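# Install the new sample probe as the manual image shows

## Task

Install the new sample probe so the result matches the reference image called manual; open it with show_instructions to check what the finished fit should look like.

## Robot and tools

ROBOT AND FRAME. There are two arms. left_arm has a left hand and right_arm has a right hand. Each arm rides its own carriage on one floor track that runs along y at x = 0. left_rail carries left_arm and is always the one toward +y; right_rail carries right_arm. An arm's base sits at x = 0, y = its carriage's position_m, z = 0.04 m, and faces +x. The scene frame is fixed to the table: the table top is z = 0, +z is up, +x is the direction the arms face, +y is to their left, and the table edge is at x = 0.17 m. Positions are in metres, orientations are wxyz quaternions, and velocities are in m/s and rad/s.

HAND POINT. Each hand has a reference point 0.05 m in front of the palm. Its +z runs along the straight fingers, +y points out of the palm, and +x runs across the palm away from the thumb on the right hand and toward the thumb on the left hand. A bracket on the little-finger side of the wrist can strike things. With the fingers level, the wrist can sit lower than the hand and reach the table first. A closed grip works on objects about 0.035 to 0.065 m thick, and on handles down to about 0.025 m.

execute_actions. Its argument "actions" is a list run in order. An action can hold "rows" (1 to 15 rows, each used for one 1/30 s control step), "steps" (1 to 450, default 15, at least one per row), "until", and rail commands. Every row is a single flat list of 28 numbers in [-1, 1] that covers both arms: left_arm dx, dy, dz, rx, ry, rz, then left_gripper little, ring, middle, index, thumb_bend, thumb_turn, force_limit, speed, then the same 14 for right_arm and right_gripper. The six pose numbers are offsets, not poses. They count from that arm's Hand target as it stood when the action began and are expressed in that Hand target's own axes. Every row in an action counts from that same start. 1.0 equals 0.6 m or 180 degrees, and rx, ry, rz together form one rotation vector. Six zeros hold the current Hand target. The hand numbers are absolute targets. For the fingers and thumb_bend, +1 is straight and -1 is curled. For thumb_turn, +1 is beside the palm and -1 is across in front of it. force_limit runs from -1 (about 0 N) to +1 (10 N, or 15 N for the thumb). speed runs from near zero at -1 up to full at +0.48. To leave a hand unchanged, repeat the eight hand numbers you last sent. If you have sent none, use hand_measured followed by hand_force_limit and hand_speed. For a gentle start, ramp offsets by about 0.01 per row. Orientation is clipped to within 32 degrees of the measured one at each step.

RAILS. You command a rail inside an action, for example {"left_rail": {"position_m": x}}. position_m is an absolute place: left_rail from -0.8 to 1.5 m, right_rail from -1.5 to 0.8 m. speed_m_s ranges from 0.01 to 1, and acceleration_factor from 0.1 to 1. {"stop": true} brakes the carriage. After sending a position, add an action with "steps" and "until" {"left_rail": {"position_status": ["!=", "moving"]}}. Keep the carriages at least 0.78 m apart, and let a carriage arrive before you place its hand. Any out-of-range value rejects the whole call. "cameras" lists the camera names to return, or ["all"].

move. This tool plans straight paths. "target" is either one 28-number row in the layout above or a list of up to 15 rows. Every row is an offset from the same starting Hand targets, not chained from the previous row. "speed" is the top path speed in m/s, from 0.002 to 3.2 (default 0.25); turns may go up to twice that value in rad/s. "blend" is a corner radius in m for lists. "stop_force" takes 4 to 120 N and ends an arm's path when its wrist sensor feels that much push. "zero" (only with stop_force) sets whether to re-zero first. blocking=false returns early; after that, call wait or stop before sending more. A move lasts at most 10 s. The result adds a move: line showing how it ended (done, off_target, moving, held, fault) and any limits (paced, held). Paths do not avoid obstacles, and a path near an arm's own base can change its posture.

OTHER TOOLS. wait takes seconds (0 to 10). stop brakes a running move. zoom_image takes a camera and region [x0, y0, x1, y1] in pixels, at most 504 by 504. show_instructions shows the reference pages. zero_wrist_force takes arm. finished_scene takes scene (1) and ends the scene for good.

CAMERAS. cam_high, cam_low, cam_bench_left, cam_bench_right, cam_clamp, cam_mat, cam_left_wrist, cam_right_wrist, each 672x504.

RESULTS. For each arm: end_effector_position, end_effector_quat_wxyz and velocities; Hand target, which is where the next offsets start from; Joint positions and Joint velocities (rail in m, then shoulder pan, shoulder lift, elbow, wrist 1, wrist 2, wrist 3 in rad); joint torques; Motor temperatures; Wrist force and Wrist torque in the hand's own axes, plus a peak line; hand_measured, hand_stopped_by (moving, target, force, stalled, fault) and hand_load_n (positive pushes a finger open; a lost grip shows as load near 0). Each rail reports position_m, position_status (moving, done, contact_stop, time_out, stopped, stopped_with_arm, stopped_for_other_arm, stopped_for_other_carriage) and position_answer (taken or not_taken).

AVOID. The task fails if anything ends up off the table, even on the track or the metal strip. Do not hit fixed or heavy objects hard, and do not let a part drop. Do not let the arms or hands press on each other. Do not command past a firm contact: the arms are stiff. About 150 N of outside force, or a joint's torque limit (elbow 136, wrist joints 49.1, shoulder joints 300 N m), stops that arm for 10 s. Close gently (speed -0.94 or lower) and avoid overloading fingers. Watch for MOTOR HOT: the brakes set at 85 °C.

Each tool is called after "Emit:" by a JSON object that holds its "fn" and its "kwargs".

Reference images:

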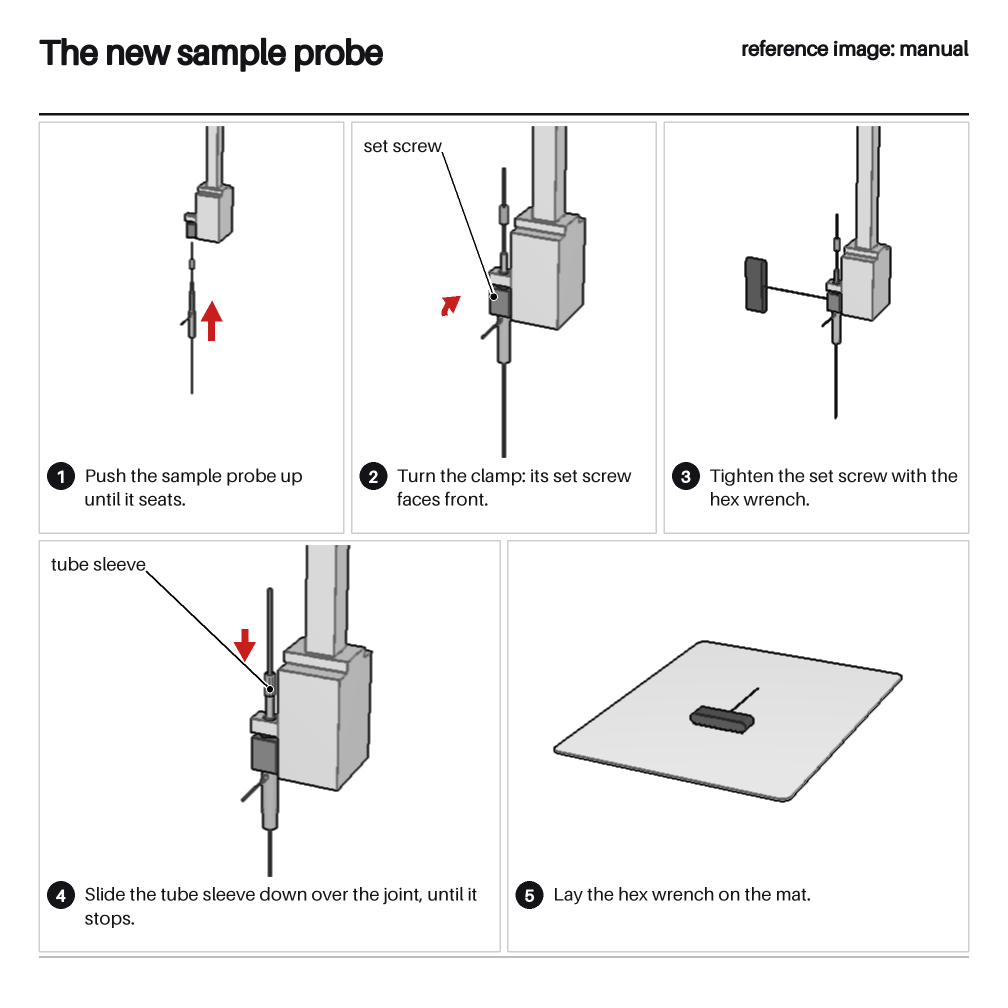

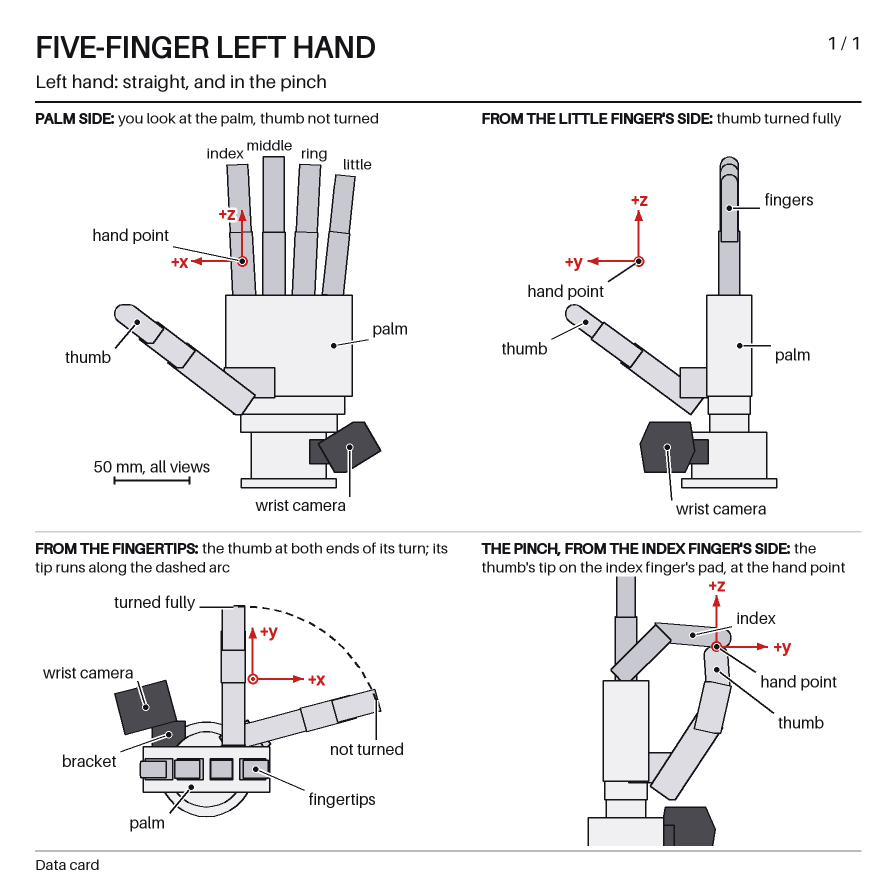

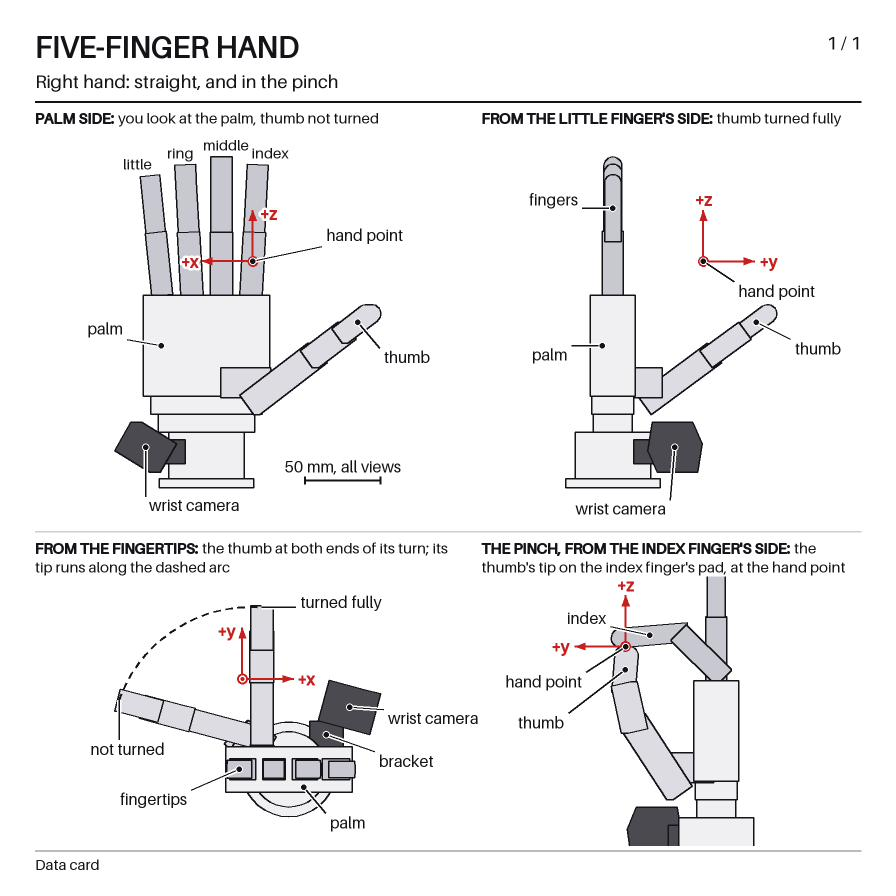

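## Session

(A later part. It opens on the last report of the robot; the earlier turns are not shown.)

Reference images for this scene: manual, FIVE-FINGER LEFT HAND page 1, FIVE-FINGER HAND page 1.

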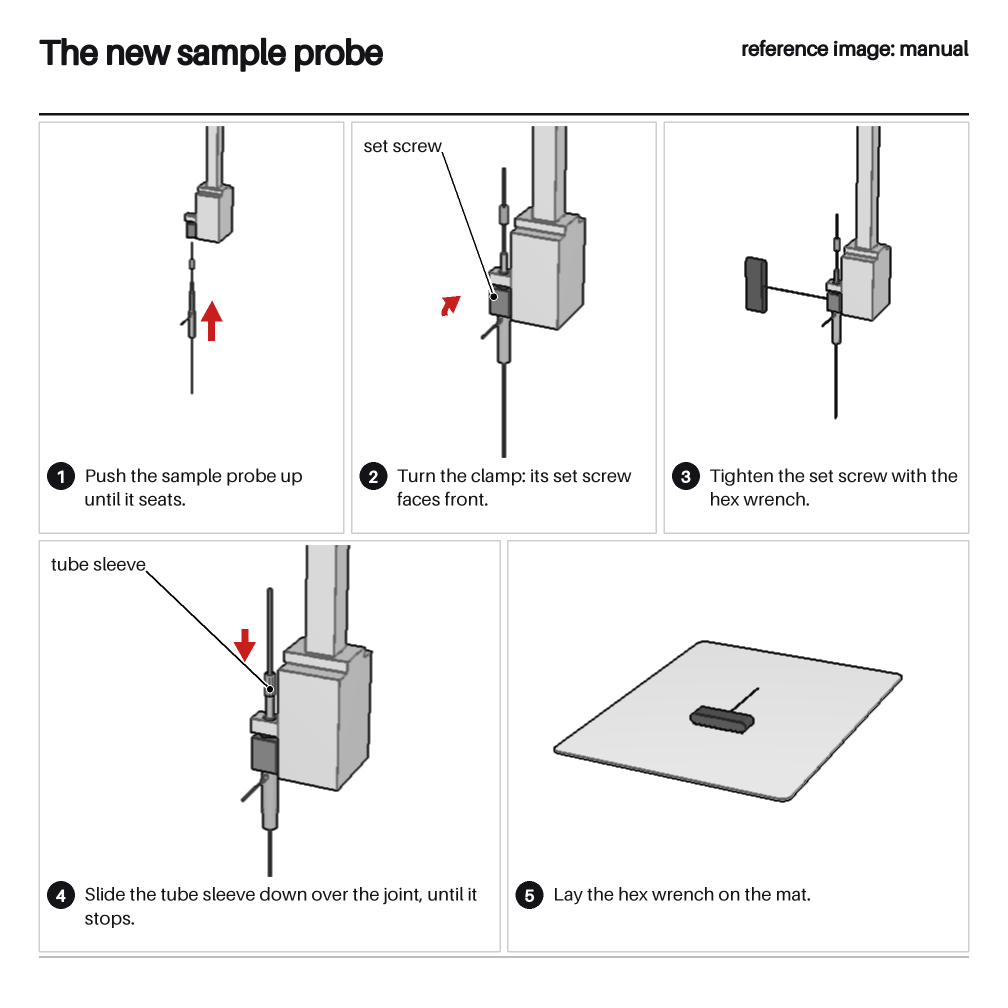

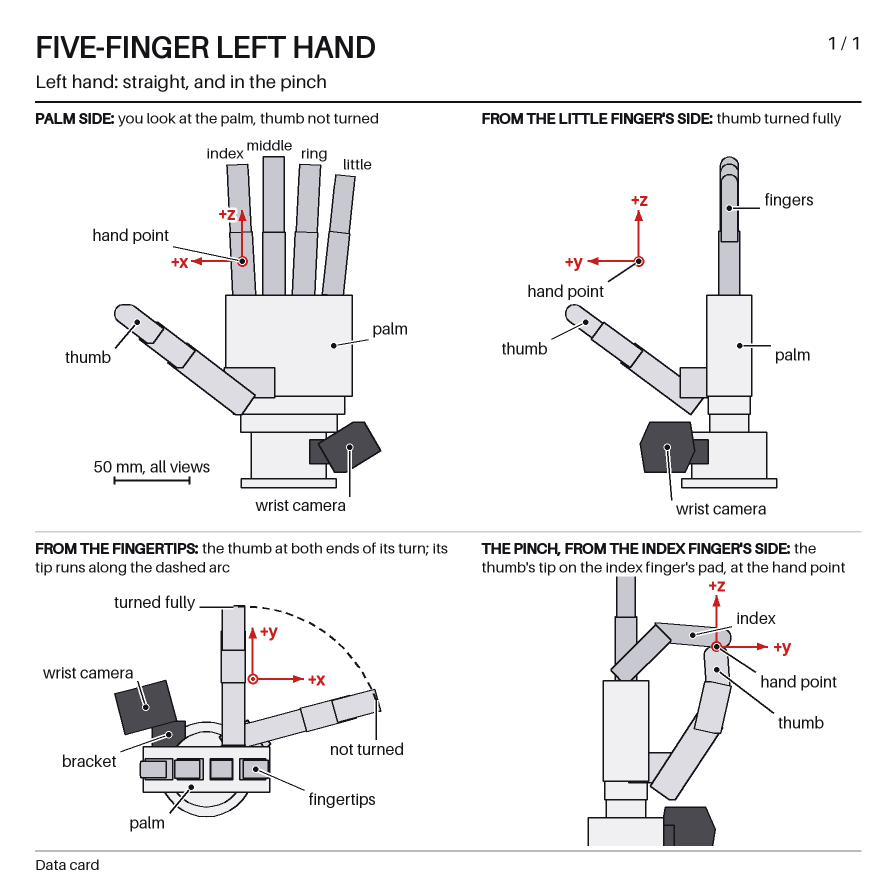

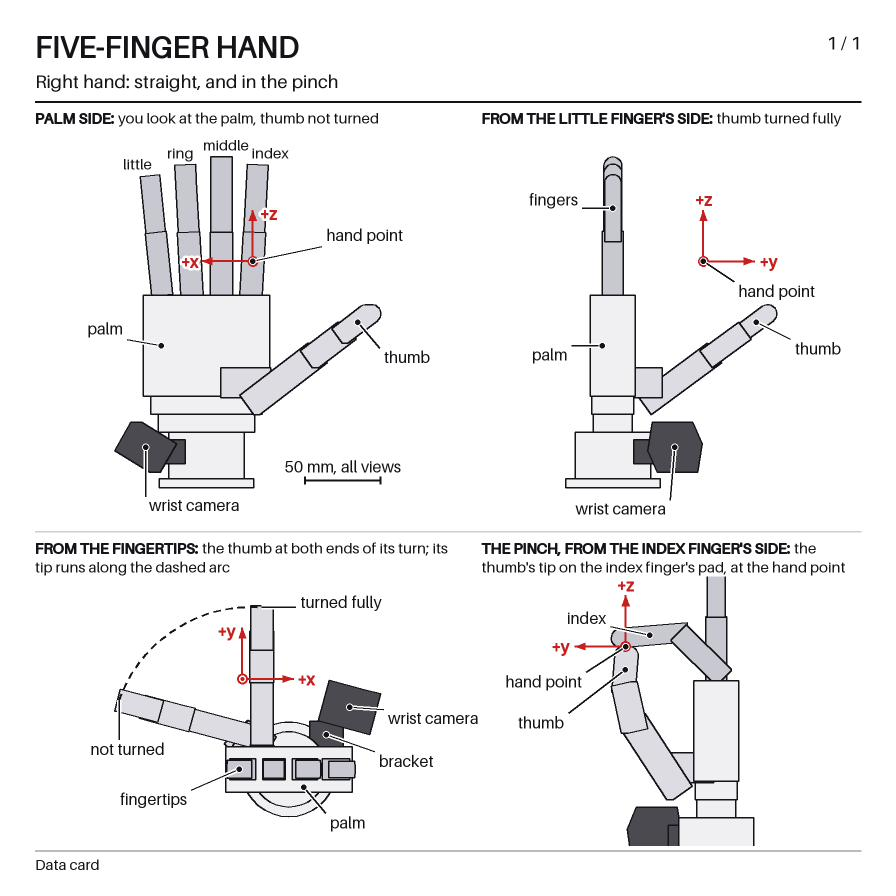

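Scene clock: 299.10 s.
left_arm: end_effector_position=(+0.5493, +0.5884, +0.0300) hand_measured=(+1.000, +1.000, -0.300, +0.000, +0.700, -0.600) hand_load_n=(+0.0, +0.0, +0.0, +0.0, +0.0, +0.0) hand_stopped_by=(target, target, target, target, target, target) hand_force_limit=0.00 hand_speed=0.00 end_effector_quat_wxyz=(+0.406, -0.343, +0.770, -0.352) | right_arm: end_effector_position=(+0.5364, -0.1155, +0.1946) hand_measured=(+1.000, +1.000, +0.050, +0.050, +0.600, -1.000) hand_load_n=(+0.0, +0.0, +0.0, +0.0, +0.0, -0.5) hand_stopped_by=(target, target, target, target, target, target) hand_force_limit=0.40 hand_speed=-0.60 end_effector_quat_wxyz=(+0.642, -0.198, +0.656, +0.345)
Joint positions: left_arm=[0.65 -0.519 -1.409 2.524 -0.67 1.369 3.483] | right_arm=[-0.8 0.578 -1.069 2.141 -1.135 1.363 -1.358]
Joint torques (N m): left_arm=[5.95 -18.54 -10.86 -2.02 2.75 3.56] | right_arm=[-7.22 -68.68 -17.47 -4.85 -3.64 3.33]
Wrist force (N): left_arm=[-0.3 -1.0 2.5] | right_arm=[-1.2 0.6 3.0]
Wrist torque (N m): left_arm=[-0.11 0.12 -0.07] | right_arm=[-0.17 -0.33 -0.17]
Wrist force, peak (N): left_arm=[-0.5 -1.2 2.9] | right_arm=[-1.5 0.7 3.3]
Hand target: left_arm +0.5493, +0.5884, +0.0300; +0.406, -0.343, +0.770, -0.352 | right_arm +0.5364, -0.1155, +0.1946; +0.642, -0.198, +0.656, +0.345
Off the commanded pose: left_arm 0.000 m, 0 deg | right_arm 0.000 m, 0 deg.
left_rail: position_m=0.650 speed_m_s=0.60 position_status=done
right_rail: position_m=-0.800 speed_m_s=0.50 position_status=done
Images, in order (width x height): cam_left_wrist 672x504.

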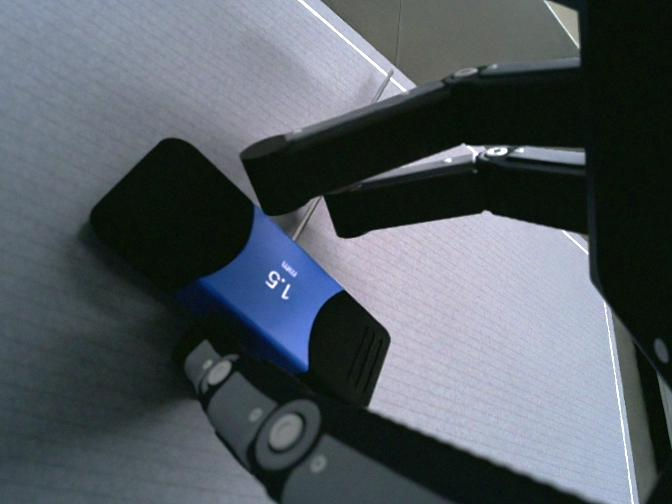

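Emit:
{"fn": "move", "kwargs": {"target": [0.0096,0.0205,0.0106,0,0,0,1,1,-0.2,-0.1,0.7,-0.6,0,0,0,0,0,0,0,0,1,1,0.05,0.05,0.6,-1,0.4,-0.6], "speed": 0.015, "stop_force": 4, "cameras": ["cam_mat","cam_left_wrist"]}}

Scene clock: 300.87 s.
left_arm: end_effector_position=(+0.5493, +0.5884, +0.0292) hand_measured=(+1.000, +1.000, -0.200, -0.100, +0.700, -0.600) hand_load_n=(+0.0, +0.0, +0.0, +0.0, -1.0, -1.0) hand_stopped_by=(target, target, target, target, target, target) hand_force_limit=0.00 hand_speed=0.00 end_effector_quat_wxyz=(+0.406, -0.343, +0.770, -0.352) | right_arm: end_effector_position=(+0.5364, -0.1155, +0.1946) hand_measured=(+1.000, +1.000, +0.050, +0.050, +0.600, -1.000) hand_load_n=(+0.0, +0.0, +0.0, +0.0, +0.0, +0.0) hand_stopped_by=(target, target, target, target, target, target) hand_force_limit=0.40 hand_speed=-0.60 end_effector_quat_wxyz=(+0.642, -0.198, +0.656, +0.345)
Joint positions: left_arm=[0.65 -0.519 -1.407 2.525 -0.673 1.369 3.483] | right_arm=[-0.8 0.578 -1.069 2.141 -1.135 1.363 -1.358]
Joint torques (N m): left_arm=[7.55 -41.94 -25.49 2.08 2.43 2.82] | right_arm=[-4.96 -68.5 -17.52 -4.93 -3.47 3.39]
Wrist force (N): left_arm=[-1.7 -4.4 -0.2] | right_arm=[-1.4 0.5 2.7]
Wrist torque (N m): left_arm=[-0.31 0.19 -0.07] | right_arm=[-0.16 -0.29 -0.18]
Wrist force, peak (N): left_arm=[-3.0 -7.9 -3.8] | right_arm=[-1.6 0.5 3.2]
Hand target: left_arm +0.5493, +0.5884, +0.0292; +0.406, -0.343, +0.770, -0.352 (not the last commanded pose) | right_arm +0.5364, -0.1155, +0.1946; +0.642, -0.198, +0.656, +0.345
Off the commanded pose: left_arm 0.014 m, 0 deg | right_arm 0.000 m, 0 deg.
left_rail: position_m=0.650 speed_m_s=0.60 position_status=done
right_rail: position_m=-0.800 speed_m_s=0.50 position_status=done
move: contact (left_arm)
Images, in order (width x height): cam_mat 672x504, cam_left_wrist 672x504.

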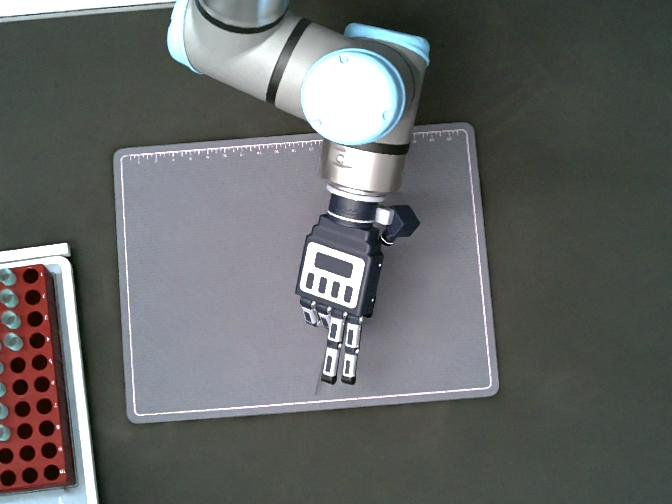

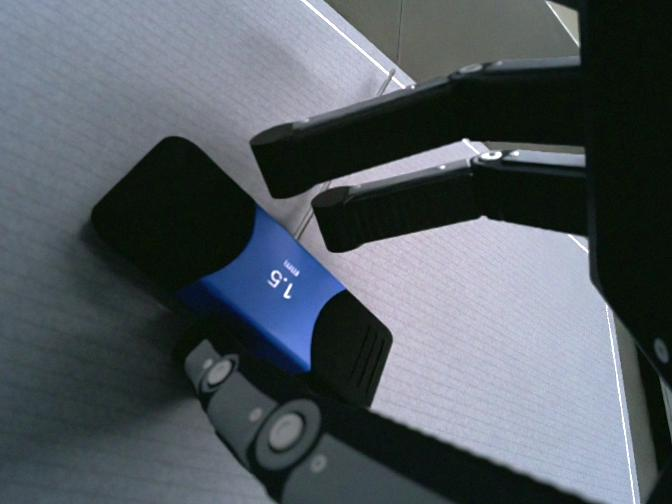

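Emit:
{"fn": "move", "kwargs": {"target": [-0.0064,-0.0137,-0.0070,-0.0604,0.0282,0,1,1,-0.2,-0.05,0.7,-0.6,0,0,0,0,0,0,0,0,1,1,0.05,0.05,0.6,-1,0.4,-0.6], "speed": 0.1}}

Emit:
{"fn": "move", "kwargs": {"target": [0,0,0,0,0,0,1,1,-0.2,-0.05,0.7,-0.6,0,0,0,0,0,0,0,0,1,1,0.05,0.05,0.6,-1,0.4,-0.6], "speed": 0.1, "cameras": ["cam_mat","cam_left_wrist"]}}

Scene clock: 302.97 s.
left_arm: end_effector_position=(+0.5493, +0.5884, +0.0392) hand_measured=(+1.000, +1.000, -0.200, -0.050, +0.700, -0.600) hand_load_n=(+0.0, +0.0, +0.0, -0.5, +0.0, +0.0) hand_stopped_by=(target, target, target, target, target, target) hand_force_limit=0.00 hand_speed=0.00 end_effector_quat_wxyz=(+0.337, -0.364, +0.817, -0.293) | right_arm: end_effector_position=(+0.5364, -0.1155, +0.1946) hand_measured=(+1.000, +1.000, +0.050, +0.050, +0.600, -1.000) hand_load_n=(+0.0, +0.0, +0.0, +0.0, +0.0, +0.0) hand_stopped_by=(target, target, target, target, target, target) hand_force_limit=0.40 hand_speed=-0.60 end_effector_quat_wxyz=(+0.642, -0.198, +0.656, +0.345)
Joint positions: left_arm=[0.65 -0.493 -1.407 2.392 -0.331 1.414 3.46] | right_arm=[-0.8 0.578 -1.069 2.141 -1.135 1.363 -1.358]
Joint torques (N m): left_arm=[14.17 -20.21 -28.78 3.75 3.1 -2.96] | right_arm=[-5.63 -66.54 -17.34 -4.8 -3.53 3.34]
Wrist force (N): left_arm=[-0.2 -0.9 1.7] | right_arm=[-1.2 0.3 2.7]
Wrist torque (N m): left_arm=[-0.12 0.01 0.15] | right_arm=[-0.18 -0.31 -0.17]
Wrist force, peak (N): left_arm=[-1.7 -4.5 -0.1] | right_arm=[-1.7 0.5 3.1]
Hand target: left_arm +0.5493, +0.5884, +0.0392; +0.337, -0.364, +0.817, -0.293 | right_arm +0.5364, -0.1155, +0.1946; +0.642, -0.198, +0.656, +0.345
Off the commanded pose: left_arm 0.000 m, 0 deg | right_arm 0.000 m, 0 deg.
left_rail: position_m=0.650 speed_m_s=0.60 position_status=done
right_rail: position_m=-0.800 speed_m_s=0.50 position_status=done
move: done

Scene clock: 303.47 s.
left_arm: end_effector_position=(+0.5493, +0.5884, +0.0392) hand_measured=(+1.000, +1.000, -0.200, -0.050, +0.700, -0.600) hand_load_n=(+0.0, +0.0, +0.0, +0.0, +0.0, +0.0) hand_stopped_by=(target, target, target, target, target, target) hand_force_limit=0.00 hand_speed=0.00 end_effector_quat_wxyz=(+0.337, -0.364, +0.817, -0.293) | right_arm: end_effector_position=(+0.5364, -0.1155, +0.1946) hand_measured=(+1.000, +1.000, +0.050, +0.050, +0.600, -1.000) hand_load_n=(+0.0, +0.0, +0.0, +0.0, +0.0, +0.0) hand_stopped_by=(target, target, target, target, target, target) hand_force_limit=0.40 hand_speed=-0.60 end_effector_quat_wxyz=(+0.642, -0.198, +0.656, +0.345)
Joint positions: left_arm=[0.65 -0.493 -1.407 2.392 -0.331 1.414 3.46] | right_arm=[-0.8 0.578 -1.069 2.141 -1.135 1.363 -1.358]
Joint torques (N m): left_arm=[13.64 -22.3 -28.76 3.23 2.79 -2.72] | right_arm=[-6.23 -68.14 -17.95 -4.77 -3.45 3.39]
Wrist force (N): left_arm=[-0.2 -1.0 1.9] | right_arm=[-1.2 0.2 2.8]
Wrist torque (N m): left_arm=[-0.15 0.00 0.15] | right_arm=[-0.22 -0.32 -0.17]
Wrist force, peak (N): left_arm=[-0.8 -1.2 2.1] | right_arm=[-1.7 0.7 3.0]
Hand target: left_arm +0.5493, +0.5884, +0.0392; +0.337, -0.364, +0.817, -0.293 | right_arm +0.5364, -0.1155, +0.1946; +0.642, -0.198, +0.656, +0.345
Off the commanded pose: left_arm 0.000 m, 0 deg | right_arm 0.000 m, 0 deg.
left_rail: position_m=0.650 speed_m_s=0.60 position_status=done
right_rail: position_m=-0.800 speed_m_s=0.50 position_status=done
move: done
Images, in order (width x height): cam_mat 672x504, cam_left_wrist 672x504.

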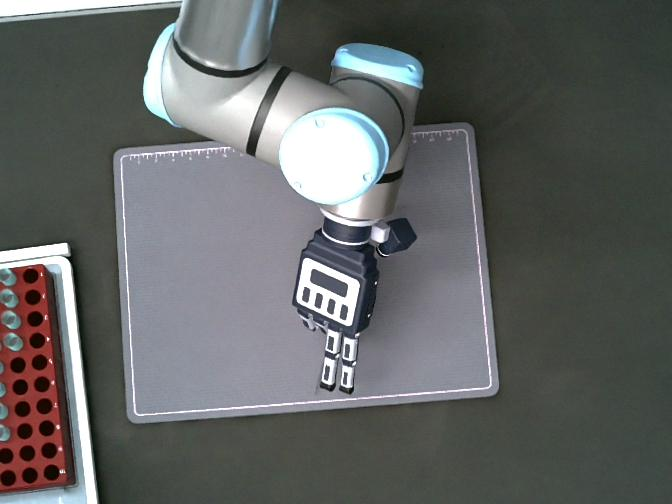

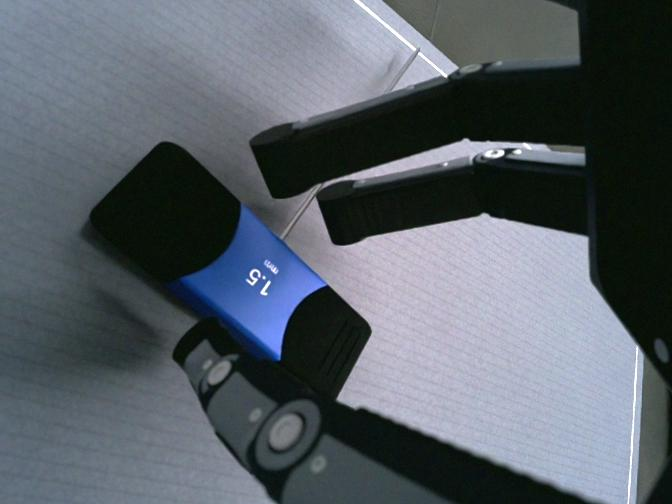

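Emit:
{"fn": "move", "kwargs": {"target": [0.01124,0.02414,0.02,0,0,0,1,1,-0.2,-0.05,0.7,-0.6,0,0,0,0,0,0,0,0,1,1,0.05,0.05,0.6,-1,0.4,-0.6], "speed": 0.015, "stop_force": 4, "cameras": ["cam_mat","cam_left_wrist"]}}

Emit:
{"fn": "zoom_image", "kwargs": {"camera": "cam_left_wrist", "region": [80, 100, 420, 420]}}

Scene clock: 305.67 s.
left_arm: end_effector_position=(+0.5493, +0.5884, +0.0267) hand_measured=(+1.000, +1.000, -0.200, -0.050, +0.700, -0.600) hand_load_n=(+0.0, +0.0, +1.5, -1.0, +0.0, +0.0) hand_stopped_by=(target, target, target, target, target, target) hand_force_limit=0.00 hand_speed=0.00 end_effector_quat_wxyz=(+0.337, -0.364, +0.817, -0.293) | right_arm: end_effector_position=(+0.5364, -0.1155, +0.1946) hand_measured=(+1.000, +1.000, +0.050, +0.050, +0.600, -1.000) hand_load_n=(+0.0, +0.0, +0.0, +0.0, +0.0, -0.5) hand_stopped_by=(target, target, target, target, target, target) hand_force_limit=0.40 hand_speed=-0.60 end_effector_quat_wxyz=(+0.642, -0.198, +0.656, +0.345)
Joint positions: left_arm=[0.65 -0.493 -1.382 2.398 -0.363 1.414 3.46] | right_arm=[-0.8 0.578 -1.069 2.141 -1.135 1.363 -1.358]
Joint torques (N m): left_arm=[13.78 -47.59 -25.39 3.54 2.62 -2.13] | right_arm=[-5.46 -68.75 -18.06 -4.77 -3.43 3.42]
Wrist force (N): left_arm=[-1.9 -4.4 0.7] | right_arm=[-1.3 0.4 2.7]
Wrist torque (N m): left_arm=[-0.06 0.05 0.14] | right_arm=[-0.17 -0.30 -0.18]
Wrist force, peak (N): left_arm=[-3.4 -8.7 -1.9] | right_arm=[-1.6 0.7 3.2]
Hand target: left_arm +0.5493, +0.5884, +0.0267; +0.337, -0.364, +0.817, -0.293 (not the last commanded pose) | right_arm +0.5364, -0.1155, +0.1946; +0.642, -0.198, +0.656, +0.345
Off the commanded pose: left_arm 0.008 m, 0 deg | right_arm 0.000 m, 0 deg.
left_rail: position_m=0.650 speed_m_s=0.60 position_status=done
right_rail: position_m=-0.800 speed_m_s=0.50 position_status=done
move: contact (left_arm)
Images, in order (width x height): cam_mat 672x504, cam_left_wrist 672x504.

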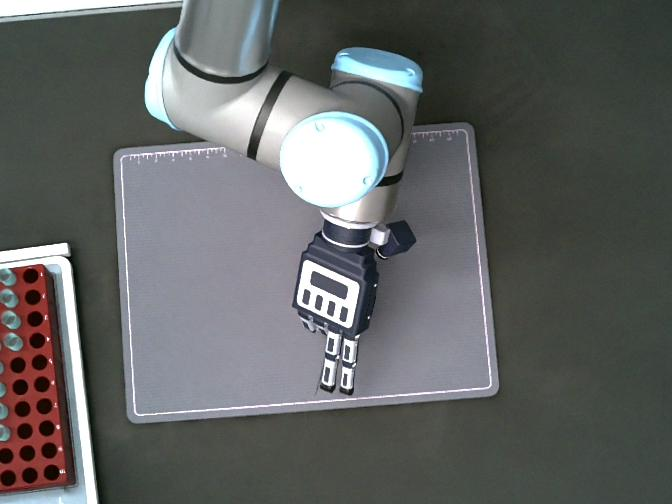

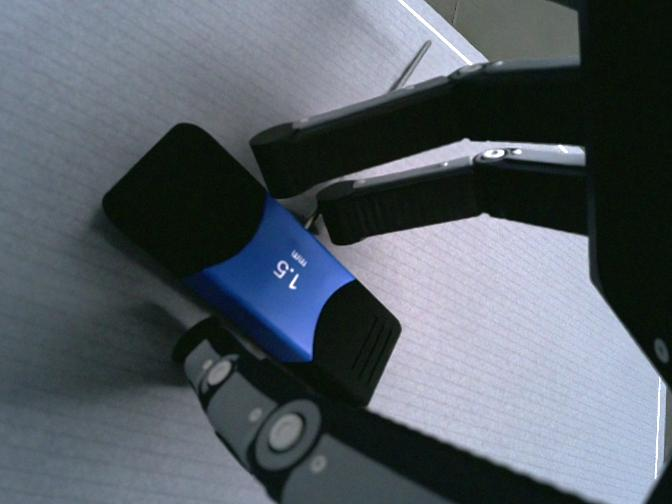

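Scaled by 1.482 from the camera's 672x504 image, which has a finer 960x720 frame.

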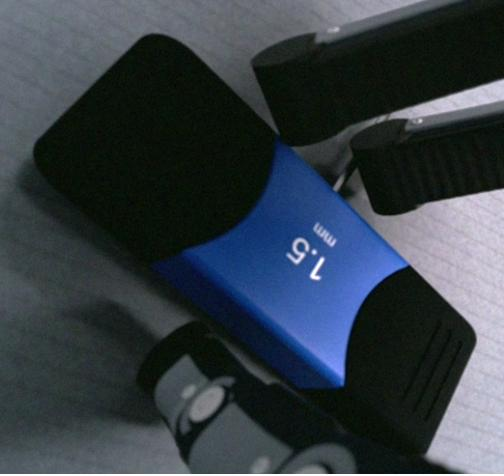

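Emit:
{"fn": "move", "kwargs": {"target": [[-0.0028,-0.0060,-0.005,0.0302,-0.0141,0,1,1,-0.2,-0.05,0.7,-0.6,0,0,0,0,0,0,0,0,1,1,0.05,0.05,0.6,-1,0.4,-0.6],[-0.0028,-0.0060,-0.005,0.0302,-0.0141,0,1,1,-0.35,-0.15,0.7,-0.6,0,-0.5,0,0,0,0,0,0,1,1,0.05,0.05,0.6,-1,0.4,-0.6]], "speed": 0.05, "cameras": ["cam_left_wrist"]}}

Scene clock: 308.23 s.
left_arm: end_effector_position=(+0.5493, +0.5884, +0.0317) hand_measured=(+1.000, +1.000, -0.350, -0.150, +0.700, -0.600) hand_load_n=(+0.0, +0.0, +0.0, +0.0, +0.0, +0.0) hand_stopped_by=(target, target, target, target, target, target) hand_force_limit=0.00 hand_speed=-0.50 end_effector_quat_wxyz=(+0.372, -0.354, +0.795, -0.323) | right_arm: end_effector_position=(+0.5364, -0.1155, +0.1946) hand_measured=(+1.000, +1.000, +0.050, +0.050, +0.600, -1.000) hand_load_n=(+0.0, +0.0, +0.0, +0.0, +0.0, -0.5) hand_stopped_by=(target, target, target, target, target, target) hand_force_limit=0.40 hand_speed=-0.60 end_effector_quat_wxyz=(+0.642, -0.198, +0.656, +0.345)
Joint positions: left_arm=[0.65 -0.506 -1.409 2.46 -0.502 1.391 3.47] | right_arm=[-0.8 0.578 -1.069 2.141 -1.135 1.363 -1.358]
Joint torques (N m): left_arm=[-9.84 -47.87 -11.5 -1.98 -2.89 4.04] | right_arm=[-5.48 -67.71 -17.73 -4.87 -3.43 3.31]
Wrist force (N): left_arm=[-0.4 -1.2 2.2] | right_arm=[-1.4 0.2 2.8]
Wrist torque (N m): left_arm=[-0.15 0.10 -0.05] | right_arm=[-0.21 -0.29 -0.18]
Wrist force, peak (N): left_arm=[-1.9 -4.9 0.7] | right_arm=[-1.6 0.6 3.2]
Hand target: left_arm +0.5493, +0.5884, +0.0317; +0.372, -0.354, +0.795, -0.323 | right_arm +0.5364, -0.1155, +0.1946; +0.642, -0.198, +0.656, +0.345
Off the commanded pose: left_arm 0.000 m, 0 deg | right_arm 0.000 m, 0 deg.
left_rail: position_m=0.650 speed_m_s=0.60 position_status=done
right_rail: position_m=-0.800 speed_m_s=0.50 position_status=done
move: done
Images, in order (width x height): cam_left_wrist 672x504.

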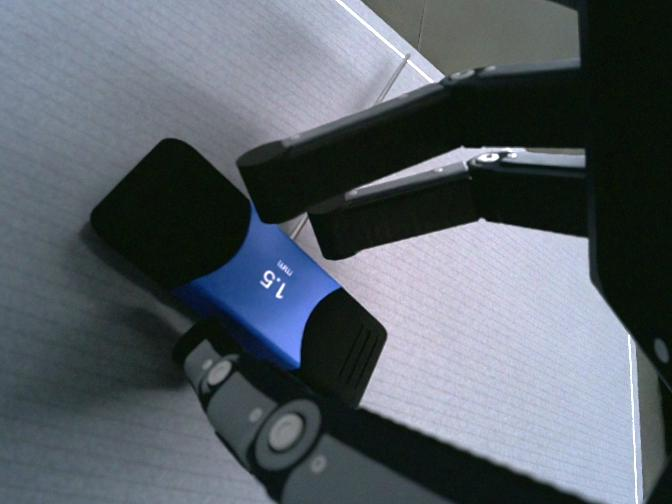

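Emit:
{"fn": "move", "kwargs": {"target": [-0.0011,-0.0023,0.0043,0,0,0,1,1,-0.25,-0.1,0.7,-0.6,0,-0.5,0,0,0,0,0,0,1,1,0.05,0.05,0.6,-1,0.4,-0.6], "speed": 0.05}}

Emit:
{"fn": "move", "kwargs": {"target": [0.00726,0.01554,0.01029,0,0,0,1,1,-0.25,-0.1,0.7,-0.6,0,-0.5,0,0,0,0,0,0,1,1,0.05,0.05,0.6,-1,0.4,-0.6], "speed": 0.015, "stop_force": 4, "cameras": ["cam_left_wrist"]}}

Emit:
{"fn": "zoom_image", "kwargs": {"camera": "cam_left_wrist", "region": [80, 100, 420, 420]}}

Scene clock: 309.50 s.
left_arm: end_effector_position=(+0.5522, +0.5875, +0.0317) hand_measured=(+1.000, +1.000, -0.250, -0.100, +0.700, -0.600) hand_load_n=(+0.0, +0.0, +0.0, +0.0, +0.0, +0.0) hand_stopped_by=(target, target, target, target, target, target) hand_force_limit=0.00 hand_speed=-0.50 end_effector_quat_wxyz=(+0.372, -0.354, +0.795, -0.323) | right_arm: end_effector_position=(+0.5364, -0.1155, +0.1946) hand_measured=(+1.000, +1.000, +0.050, +0.050, +0.600, -1.000) hand_load_n=(+0.0, +0.0, +0.0, +0.0, +0.0, -0.5) hand_stopped_by=(target, target, target, target, target, target) hand_force_limit=0.40 hand_speed=-0.60 end_effector_quat_wxyz=(+0.642, -0.198, +0.656, +0.345)
Joint positions: left_arm=[0.65 -0.504 -1.405 2.455 -0.5 1.393 3.471] | right_arm=[-0.8 0.578 -1.069 2.141 -1.135 1.363 -1.358]
Joint torques (N m): left_arm=[13.87 -22.4 -27.61 2.75 3.01 3.7] | right_arm=[-5.52 -68.12 -17.84 -4.76 -3.29 3.18]
Wrist force (N): left_arm=[-0.2 -0.9 2.0] | right_arm=[-1.5 0.6 2.9]
Wrist torque (N m): left_arm=[-0.12 0.06 -0.04] | right_arm=[-0.16 -0.27 -0.18]
Wrist force, peak (N): left_arm=[-0.3 -1.3 2.4] | right_arm=[-1.7 0.6 3.0]
Hand target: left_arm +0.5522, +0.5875, +0.0317; +0.372, -0.354, +0.795, -0.323 | right_arm +0.5364, -0.1155, +0.1946; +0.642, -0.198, +0.656, +0.345
Off the commanded pose: left_arm 0.000 m, 0 deg | right_arm 0.000 m, 0 deg.
left_rail: position_m=0.650 speed_m_s=0.60 position_status=done
right_rail: position_m=-0.800 speed_m_s=0.50 position_status=done
move: done

Scene clock: 311.10 s.
left_arm: end_effector_position=(+0.5522, +0.5875, +0.0256) hand_measured=(+1.000, +1.000, -0.250, -0.100, +0.700, -0.600) hand_load_n=(+0.0, +0.0, +0.0, +0.0, -1.0, -0.5) hand_stopped_by=(target, target, target, target, target, target) hand_force_limit=0.00 hand_speed=-0.50 end_effector_quat_wxyz=(+0.372, -0.354, +0.795, -0.323) | right_arm: end_effector_position=(+0.5364, -0.1155, +0.1946) hand_measured=(+1.000, +1.000, +0.050, +0.050, +0.600, -1.000) hand_load_n=(+0.0, +0.0, +0.0, +0.0, +0.0, -0.5) hand_stopped_by=(target, target, target, target, target, target) hand_force_limit=0.40 hand_speed=-0.60 end_effector_quat_wxyz=(+0.642, -0.198, +0.656, +0.345)
Joint positions: left_arm=[0.65 -0.504 -1.391 2.458 -0.517 1.393 3.471] | right_arm=[-0.8 0.578 -1.069 2.141 -1.135 1.363 -1.358]
Joint torques (N m): left_arm=[10.93 -43.79 -26.36 2.83 1.85 3.83] | right_arm=[-6.21 -68.85 -18.2 -4.73 -3.12 3.38]
Wrist force (N): left_arm=[-1.3 -3.7 -0.3] | right_arm=[-1.6 0.3 2.5]
Wrist torque (N m): left_arm=[-0.22 0.12 -0.07] | right_arm=[-0.17 -0.25 -0.20]
Wrist force, peak (N): left_arm=[-3.4 -9.2 -4.9] | right_arm=[-1.5 0.7 3.1]
Hand target: left_arm +0.5522, +0.5875, +0.0256; +0.372, -0.354, +0.795, -0.323 (not the last commanded pose) | right_arm +0.5364, -0.1155, +0.1946; +0.642, -0.198, +0.656, +0.345
Off the commanded pose: left_arm 0.006 m, 0 deg | right_arm 0.000 m, 0 deg.
left_rail: position_m=0.650 speed_m_s=0.60 position_status=done
right_rail: position_m=-0.800 speed_m_s=0.50 position_status=done
move: contact (left_arm)
Images, in order (width x height): cam_left_wrist 672x504.

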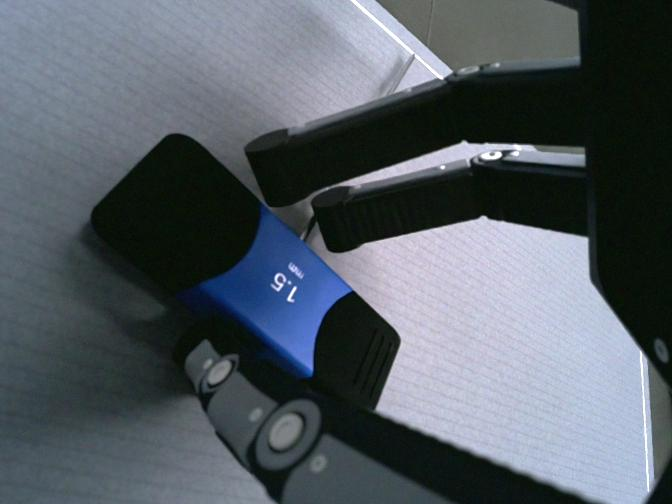

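Scaled by 1.482 from the camera's 672x504 image, which has a finer 960x720 frame.

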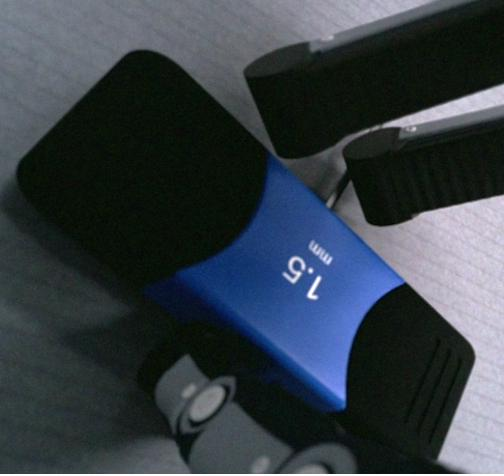

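Emit:
{"fn": "execute_actions", "kwargs": {"actions": [{"rows":[[0,0,0,0,0,0,1,1,-0.6,-0.5,0.2,-0.6,-0.3,-0.85,0,0,0,0,0,0,1,1,0.05,0.05,0.6,-1,0.4,-0.6]],"steps":120}], "cameras": ["cam_left_wrist","cam_mat"]}}

Emit:
{"fn": "zoom_image", "kwargs": {"camera": "cam_left_wrist", "region": [80, 100, 420, 420]}}

Scene clock: 315.57 s.
left_arm: end_effector_position=(+0.5522, +0.5875, +0.0256) hand_measured=(+1.000, +1.000, -0.600, -0.210, +0.682, -0.600) hand_load_n=(+0.0, +0.0, +0.0, +4.0, +6.5, -1.0) hand_stopped_by=(target, target, target, force, force, target) hand_force_limit=-0.30 hand_speed=-0.85 end_effector_quat_wxyz=(+0.372, -0.354, +0.795, -0.323) | right_arm: end_effector_position=(+0.5364, -0.1155, +0.1946) hand_measured=(+1.000, +1.000, +0.050, +0.050, +0.600, -1.000) hand_load_n=(+0.0, +0.0, +0.0, +0.0, +0.0, +0.0) hand_stopped_by=(target, target, target, target, target, target) hand_force_limit=0.40 hand_speed=-0.60 end_effector_quat_wxyz=(+0.642, -0.198, +0.656, +0.345)
Joint positions: left_arm=[0.65 -0.504 -1.391 2.458 -0.517 1.393 3.471] | right_arm=[-0.8 0.578 -1.069 2.141 -1.135 1.363 -1.358]
Joint torques (N m): left_arm=[4.17 -46.57 -25.66 -2.33 -1.9 3.76] | right_arm=[-4.83 -68.15 -18.05 -4.5 -3.29 3.35]
Wrist force (N): left_arm=[0.0 -2.2 -0.7] | right_arm=[-1.5 0.6 3.0]
Wrist torque (N m): left_arm=[-0.17 0.04 -0.06] | right_arm=[-0.17 -0.28 -0.18]
Wrist force, peak (N): left_arm=[-1.7 -4.1 -0.7] | right_arm=[-1.9 0.7 3.0]
Hand target: left_arm +0.5522, +0.5875, +0.0256; +0.372, -0.354, +0.795, -0.323 | right_arm +0.5364, -0.1155, +0.1946; +0.642, -0.198, +0.656, +0.345
Off the commanded pose: left_arm 0.000 m, 0 deg | right_arm 0.000 m, 0 deg.
left_rail: position_m=0.650 speed_m_s=0.60 position_status=done
right_rail: position_m=-0.800 speed_m_s=0.50 position_status=done
Images, in order (width x height): cam_mat 672x504, cam_left_wrist 672x504.

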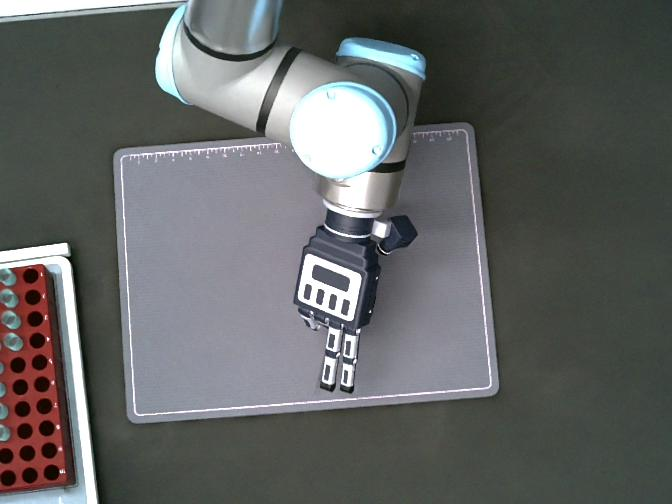

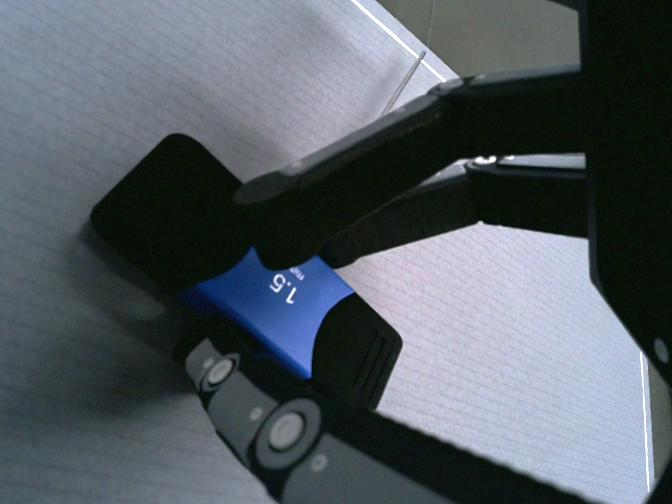

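Scaled by 1.482 from the camera's 672x504 image, which has a finer 960x720 frame.

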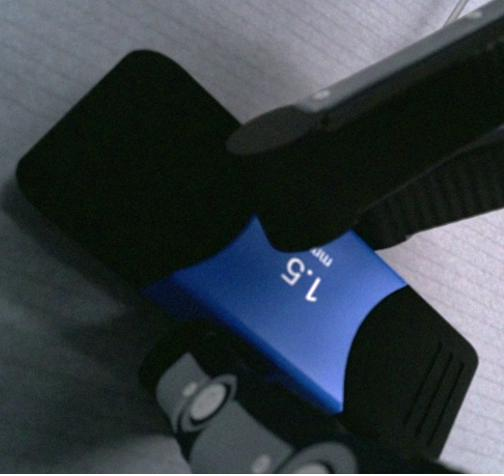

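Emit:
{"fn": "move", "kwargs": {"target": [[0,0,0,0,0,0,1,1,0.15,0.15,0.8,-0.85,0,0,0,0,0,0,0,0,1,1,0.05,0.05,0.6,-1,0.4,-0.6],[-0.01814,-0.03885,-0.02573,0,0,-0.1222,1,1,0.15,0.15,0.8,-0.85,0,0,0,0,0,0,0,0,1,1,0.05,0.05,0.6,-1,0.4,-0.6]], "speed": 0.1, "cameras": ["cam_left_wrist","cam_mat"]}}

Emit:
{"fn": "zoom_image", "kwargs": {"camera": "cam_mat", "region": [270, 240, 420, 390]}}

Scene clock: 318.87 s.
left_arm: end_effector_position=(+0.5522, +0.5875, +0.0556) hand_measured=(+1.000, +1.000, +0.150, +0.150, +0.800, -0.850) hand_load_n=(+0.0, +0.0, +0.0, +0.0, +0.0, +0.0) hand_stopped_by=(target, target, target, target, target, target) hand_force_limit=0.00 hand_speed=0.00 end_effector_quat_wxyz=(+0.304, -0.499, +0.713, -0.388) | right_arm: end_effector_position=(+0.5364, -0.1155, +0.1946) hand_measured=(+1.000, +1.000, +0.050, +0.050, +0.600, -1.000) hand_load_n=(+0.0, +0.0, +0.0, +0.0, +0.0, -0.5) hand_stopped_by=(target, target, target, target, target, target) hand_force_limit=0.40 hand_speed=-0.60 end_effector_quat_wxyz=(+0.642, -0.198, +0.656, +0.345)
Joint positions: left_arm=[0.65 -0.429 -1.44 2.436 -0.452 1.456 3.126] | right_arm=[-0.8 0.578 -1.069 2.141 -1.135 1.363 -1.358]
Joint torques (N m): left_arm=[11.2 -46.08 -29.11 2.65 2.99 -2.99] | right_arm=[-5.61 -67.7 -17.81 -4.56 -3.32 3.2]
Wrist force (N): left_arm=[-0.1 -1.1 2.0] | right_arm=[-1.3 0.3 3.0]
Wrist torque (N m): left_arm=[-0.15 0.12 0.19] | right_arm=[-0.20 -0.31 -0.18]
Wrist force, peak (N): left_arm=[0.8 -3.9 1.9] | right_arm=[-1.3 0.6 3.2]
Hand target: left_arm +0.5522, +0.5875, +0.0556; +0.304, -0.499, +0.713, -0.388 | right_arm +0.5364, -0.1155, +0.1946; +0.642, -0.198, +0.656, +0.345
Off the commanded pose: left_arm 0.000 m, 0 deg | right_arm 0.000 m, 0 deg.
left_rail: position_m=0.650 speed_m_s=0.60 position_status=done
right_rail: position_m=-0.800 speed_m_s=0.50 position_status=done
move: done
Images, in order (width x height): cam_mat 672x504, cam_left_wrist 672x504.

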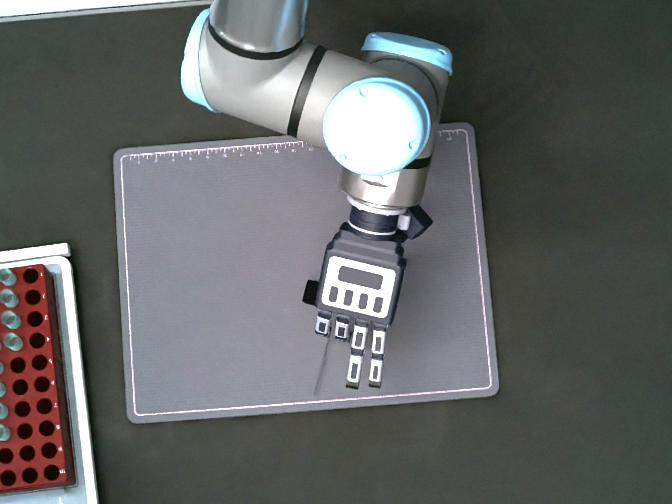

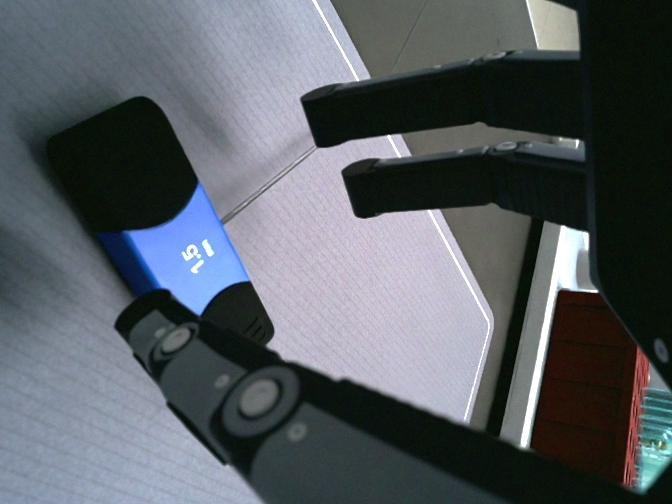

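Scaled by 3.360 from the camera's 672x504 image, which has a finer 960x720 frame.

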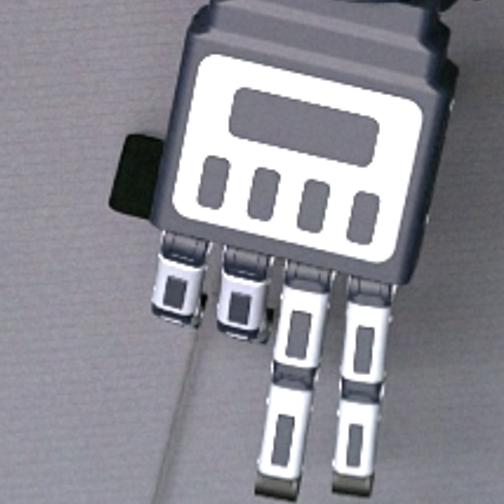

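Emit:
{"fn": "move", "kwargs": {"target": [0.0109,0.0233,0.0154,0,0,0,1,1,-0.05,-0.05,0.65,-0.85,0,0,0,0,0,0,0,0,1,1,0.05,0.05,0.6,-1,0.4,-0.6], "speed": 0.05, "cameras": ["cam_left_wrist","cam_mat"]}}

Emit:
{"fn": "zoom_image", "kwargs": {"camera": "cam_left_wrist", "region": [80, 60, 420, 400]}}

Scene clock: 320.53 s.
left_arm: end_effector_position=(+0.5510, +0.5819, +0.0386) hand_measured=(+1.000, +1.000, -0.050, -0.050, +0.650, -0.850) hand_load_n=(+0.0, +0.0, +0.0, +0.0, +0.0, +0.0) hand_stopped_by=(target, target, target, target, target, target) hand_force_limit=0.00 hand_speed=0.00 end_effector_quat_wxyz=(+0.304, -0.499, +0.713, -0.388) | right_arm: end_effector_position=(+0.5364, -0.1155, +0.1946) hand_measured=(+1.000, +1.000, +0.050, +0.050, +0.600, -1.000) hand_load_n=(+0.0, +0.0, +0.0, +0.0, +0.0, -0.5) hand_stopped_by=(target, target, target, target, target, target) hand_force_limit=0.40 hand_speed=-0.60 end_effector_quat_wxyz=(+0.642, -0.198, +0.656, +0.345)
Joint positions: left_arm=[0.65 -0.447 -1.405 2.447 -0.497 1.442 3.117] | right_arm=[-0.8 0.578 -1.069 2.141 -1.135 1.363 -1.358]
Joint torques (N m): left_arm=[-12.36 -21.68 -12.06 -2.18 -2.73 -3.4] | right_arm=[-5.14 -67.19 -18.18 -4.5 -3.31 3.25]
Wrist force (N): left_arm=[0.4 -1.0 2.3] | right_arm=[-1.2 0.3 2.9]
Wrist torque (N m): left_arm=[-0.12 0.08 0.22] | right_arm=[-0.19 -0.32 -0.17]
Wrist force, peak (N): left_arm=[0.0 -1.3 2.6] | right_arm=[-1.4 0.7 3.2]
Hand target: left_arm +0.5510, +0.5818, +0.0385; +0.304, -0.499, +0.713, -0.388 | right_arm +0.5364, -0.1155, +0.1946; +0.642, -0.198, +0.656, +0.345
Off the commanded pose: left_arm 0.000 m, 0 deg | right_arm 0.000 m, 0 deg.
left_rail: position_m=0.650 speed_m_s=0.60 position_status=done
right_rail: position_m=-0.800 speed_m_s=0.50 position_status=done
move: done
Images, in order (width x height): cam_mat 672x504, cam_left_wrist 672x504.

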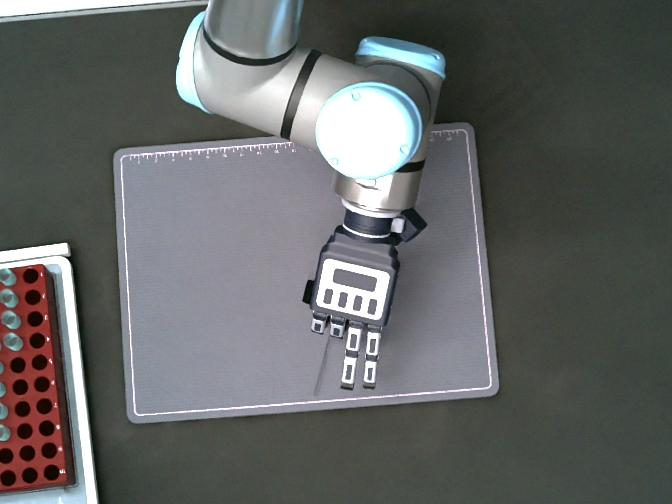

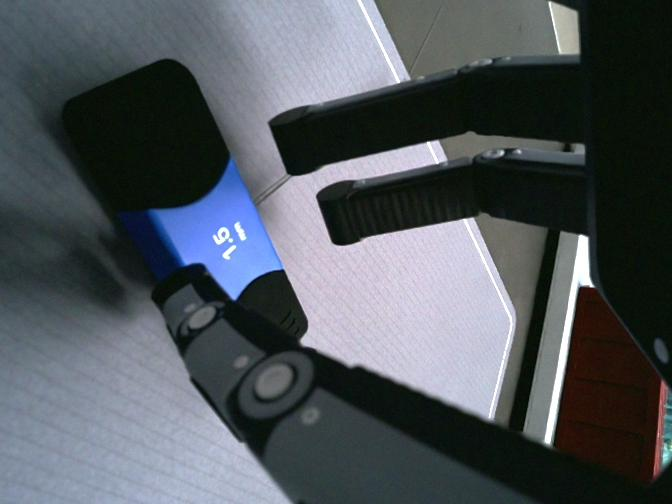

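Scaled by 1.482 from the camera's 672x504 image, which has a finer 960x720 frame.

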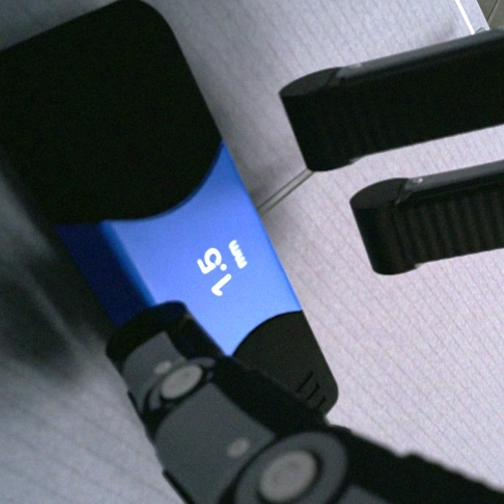

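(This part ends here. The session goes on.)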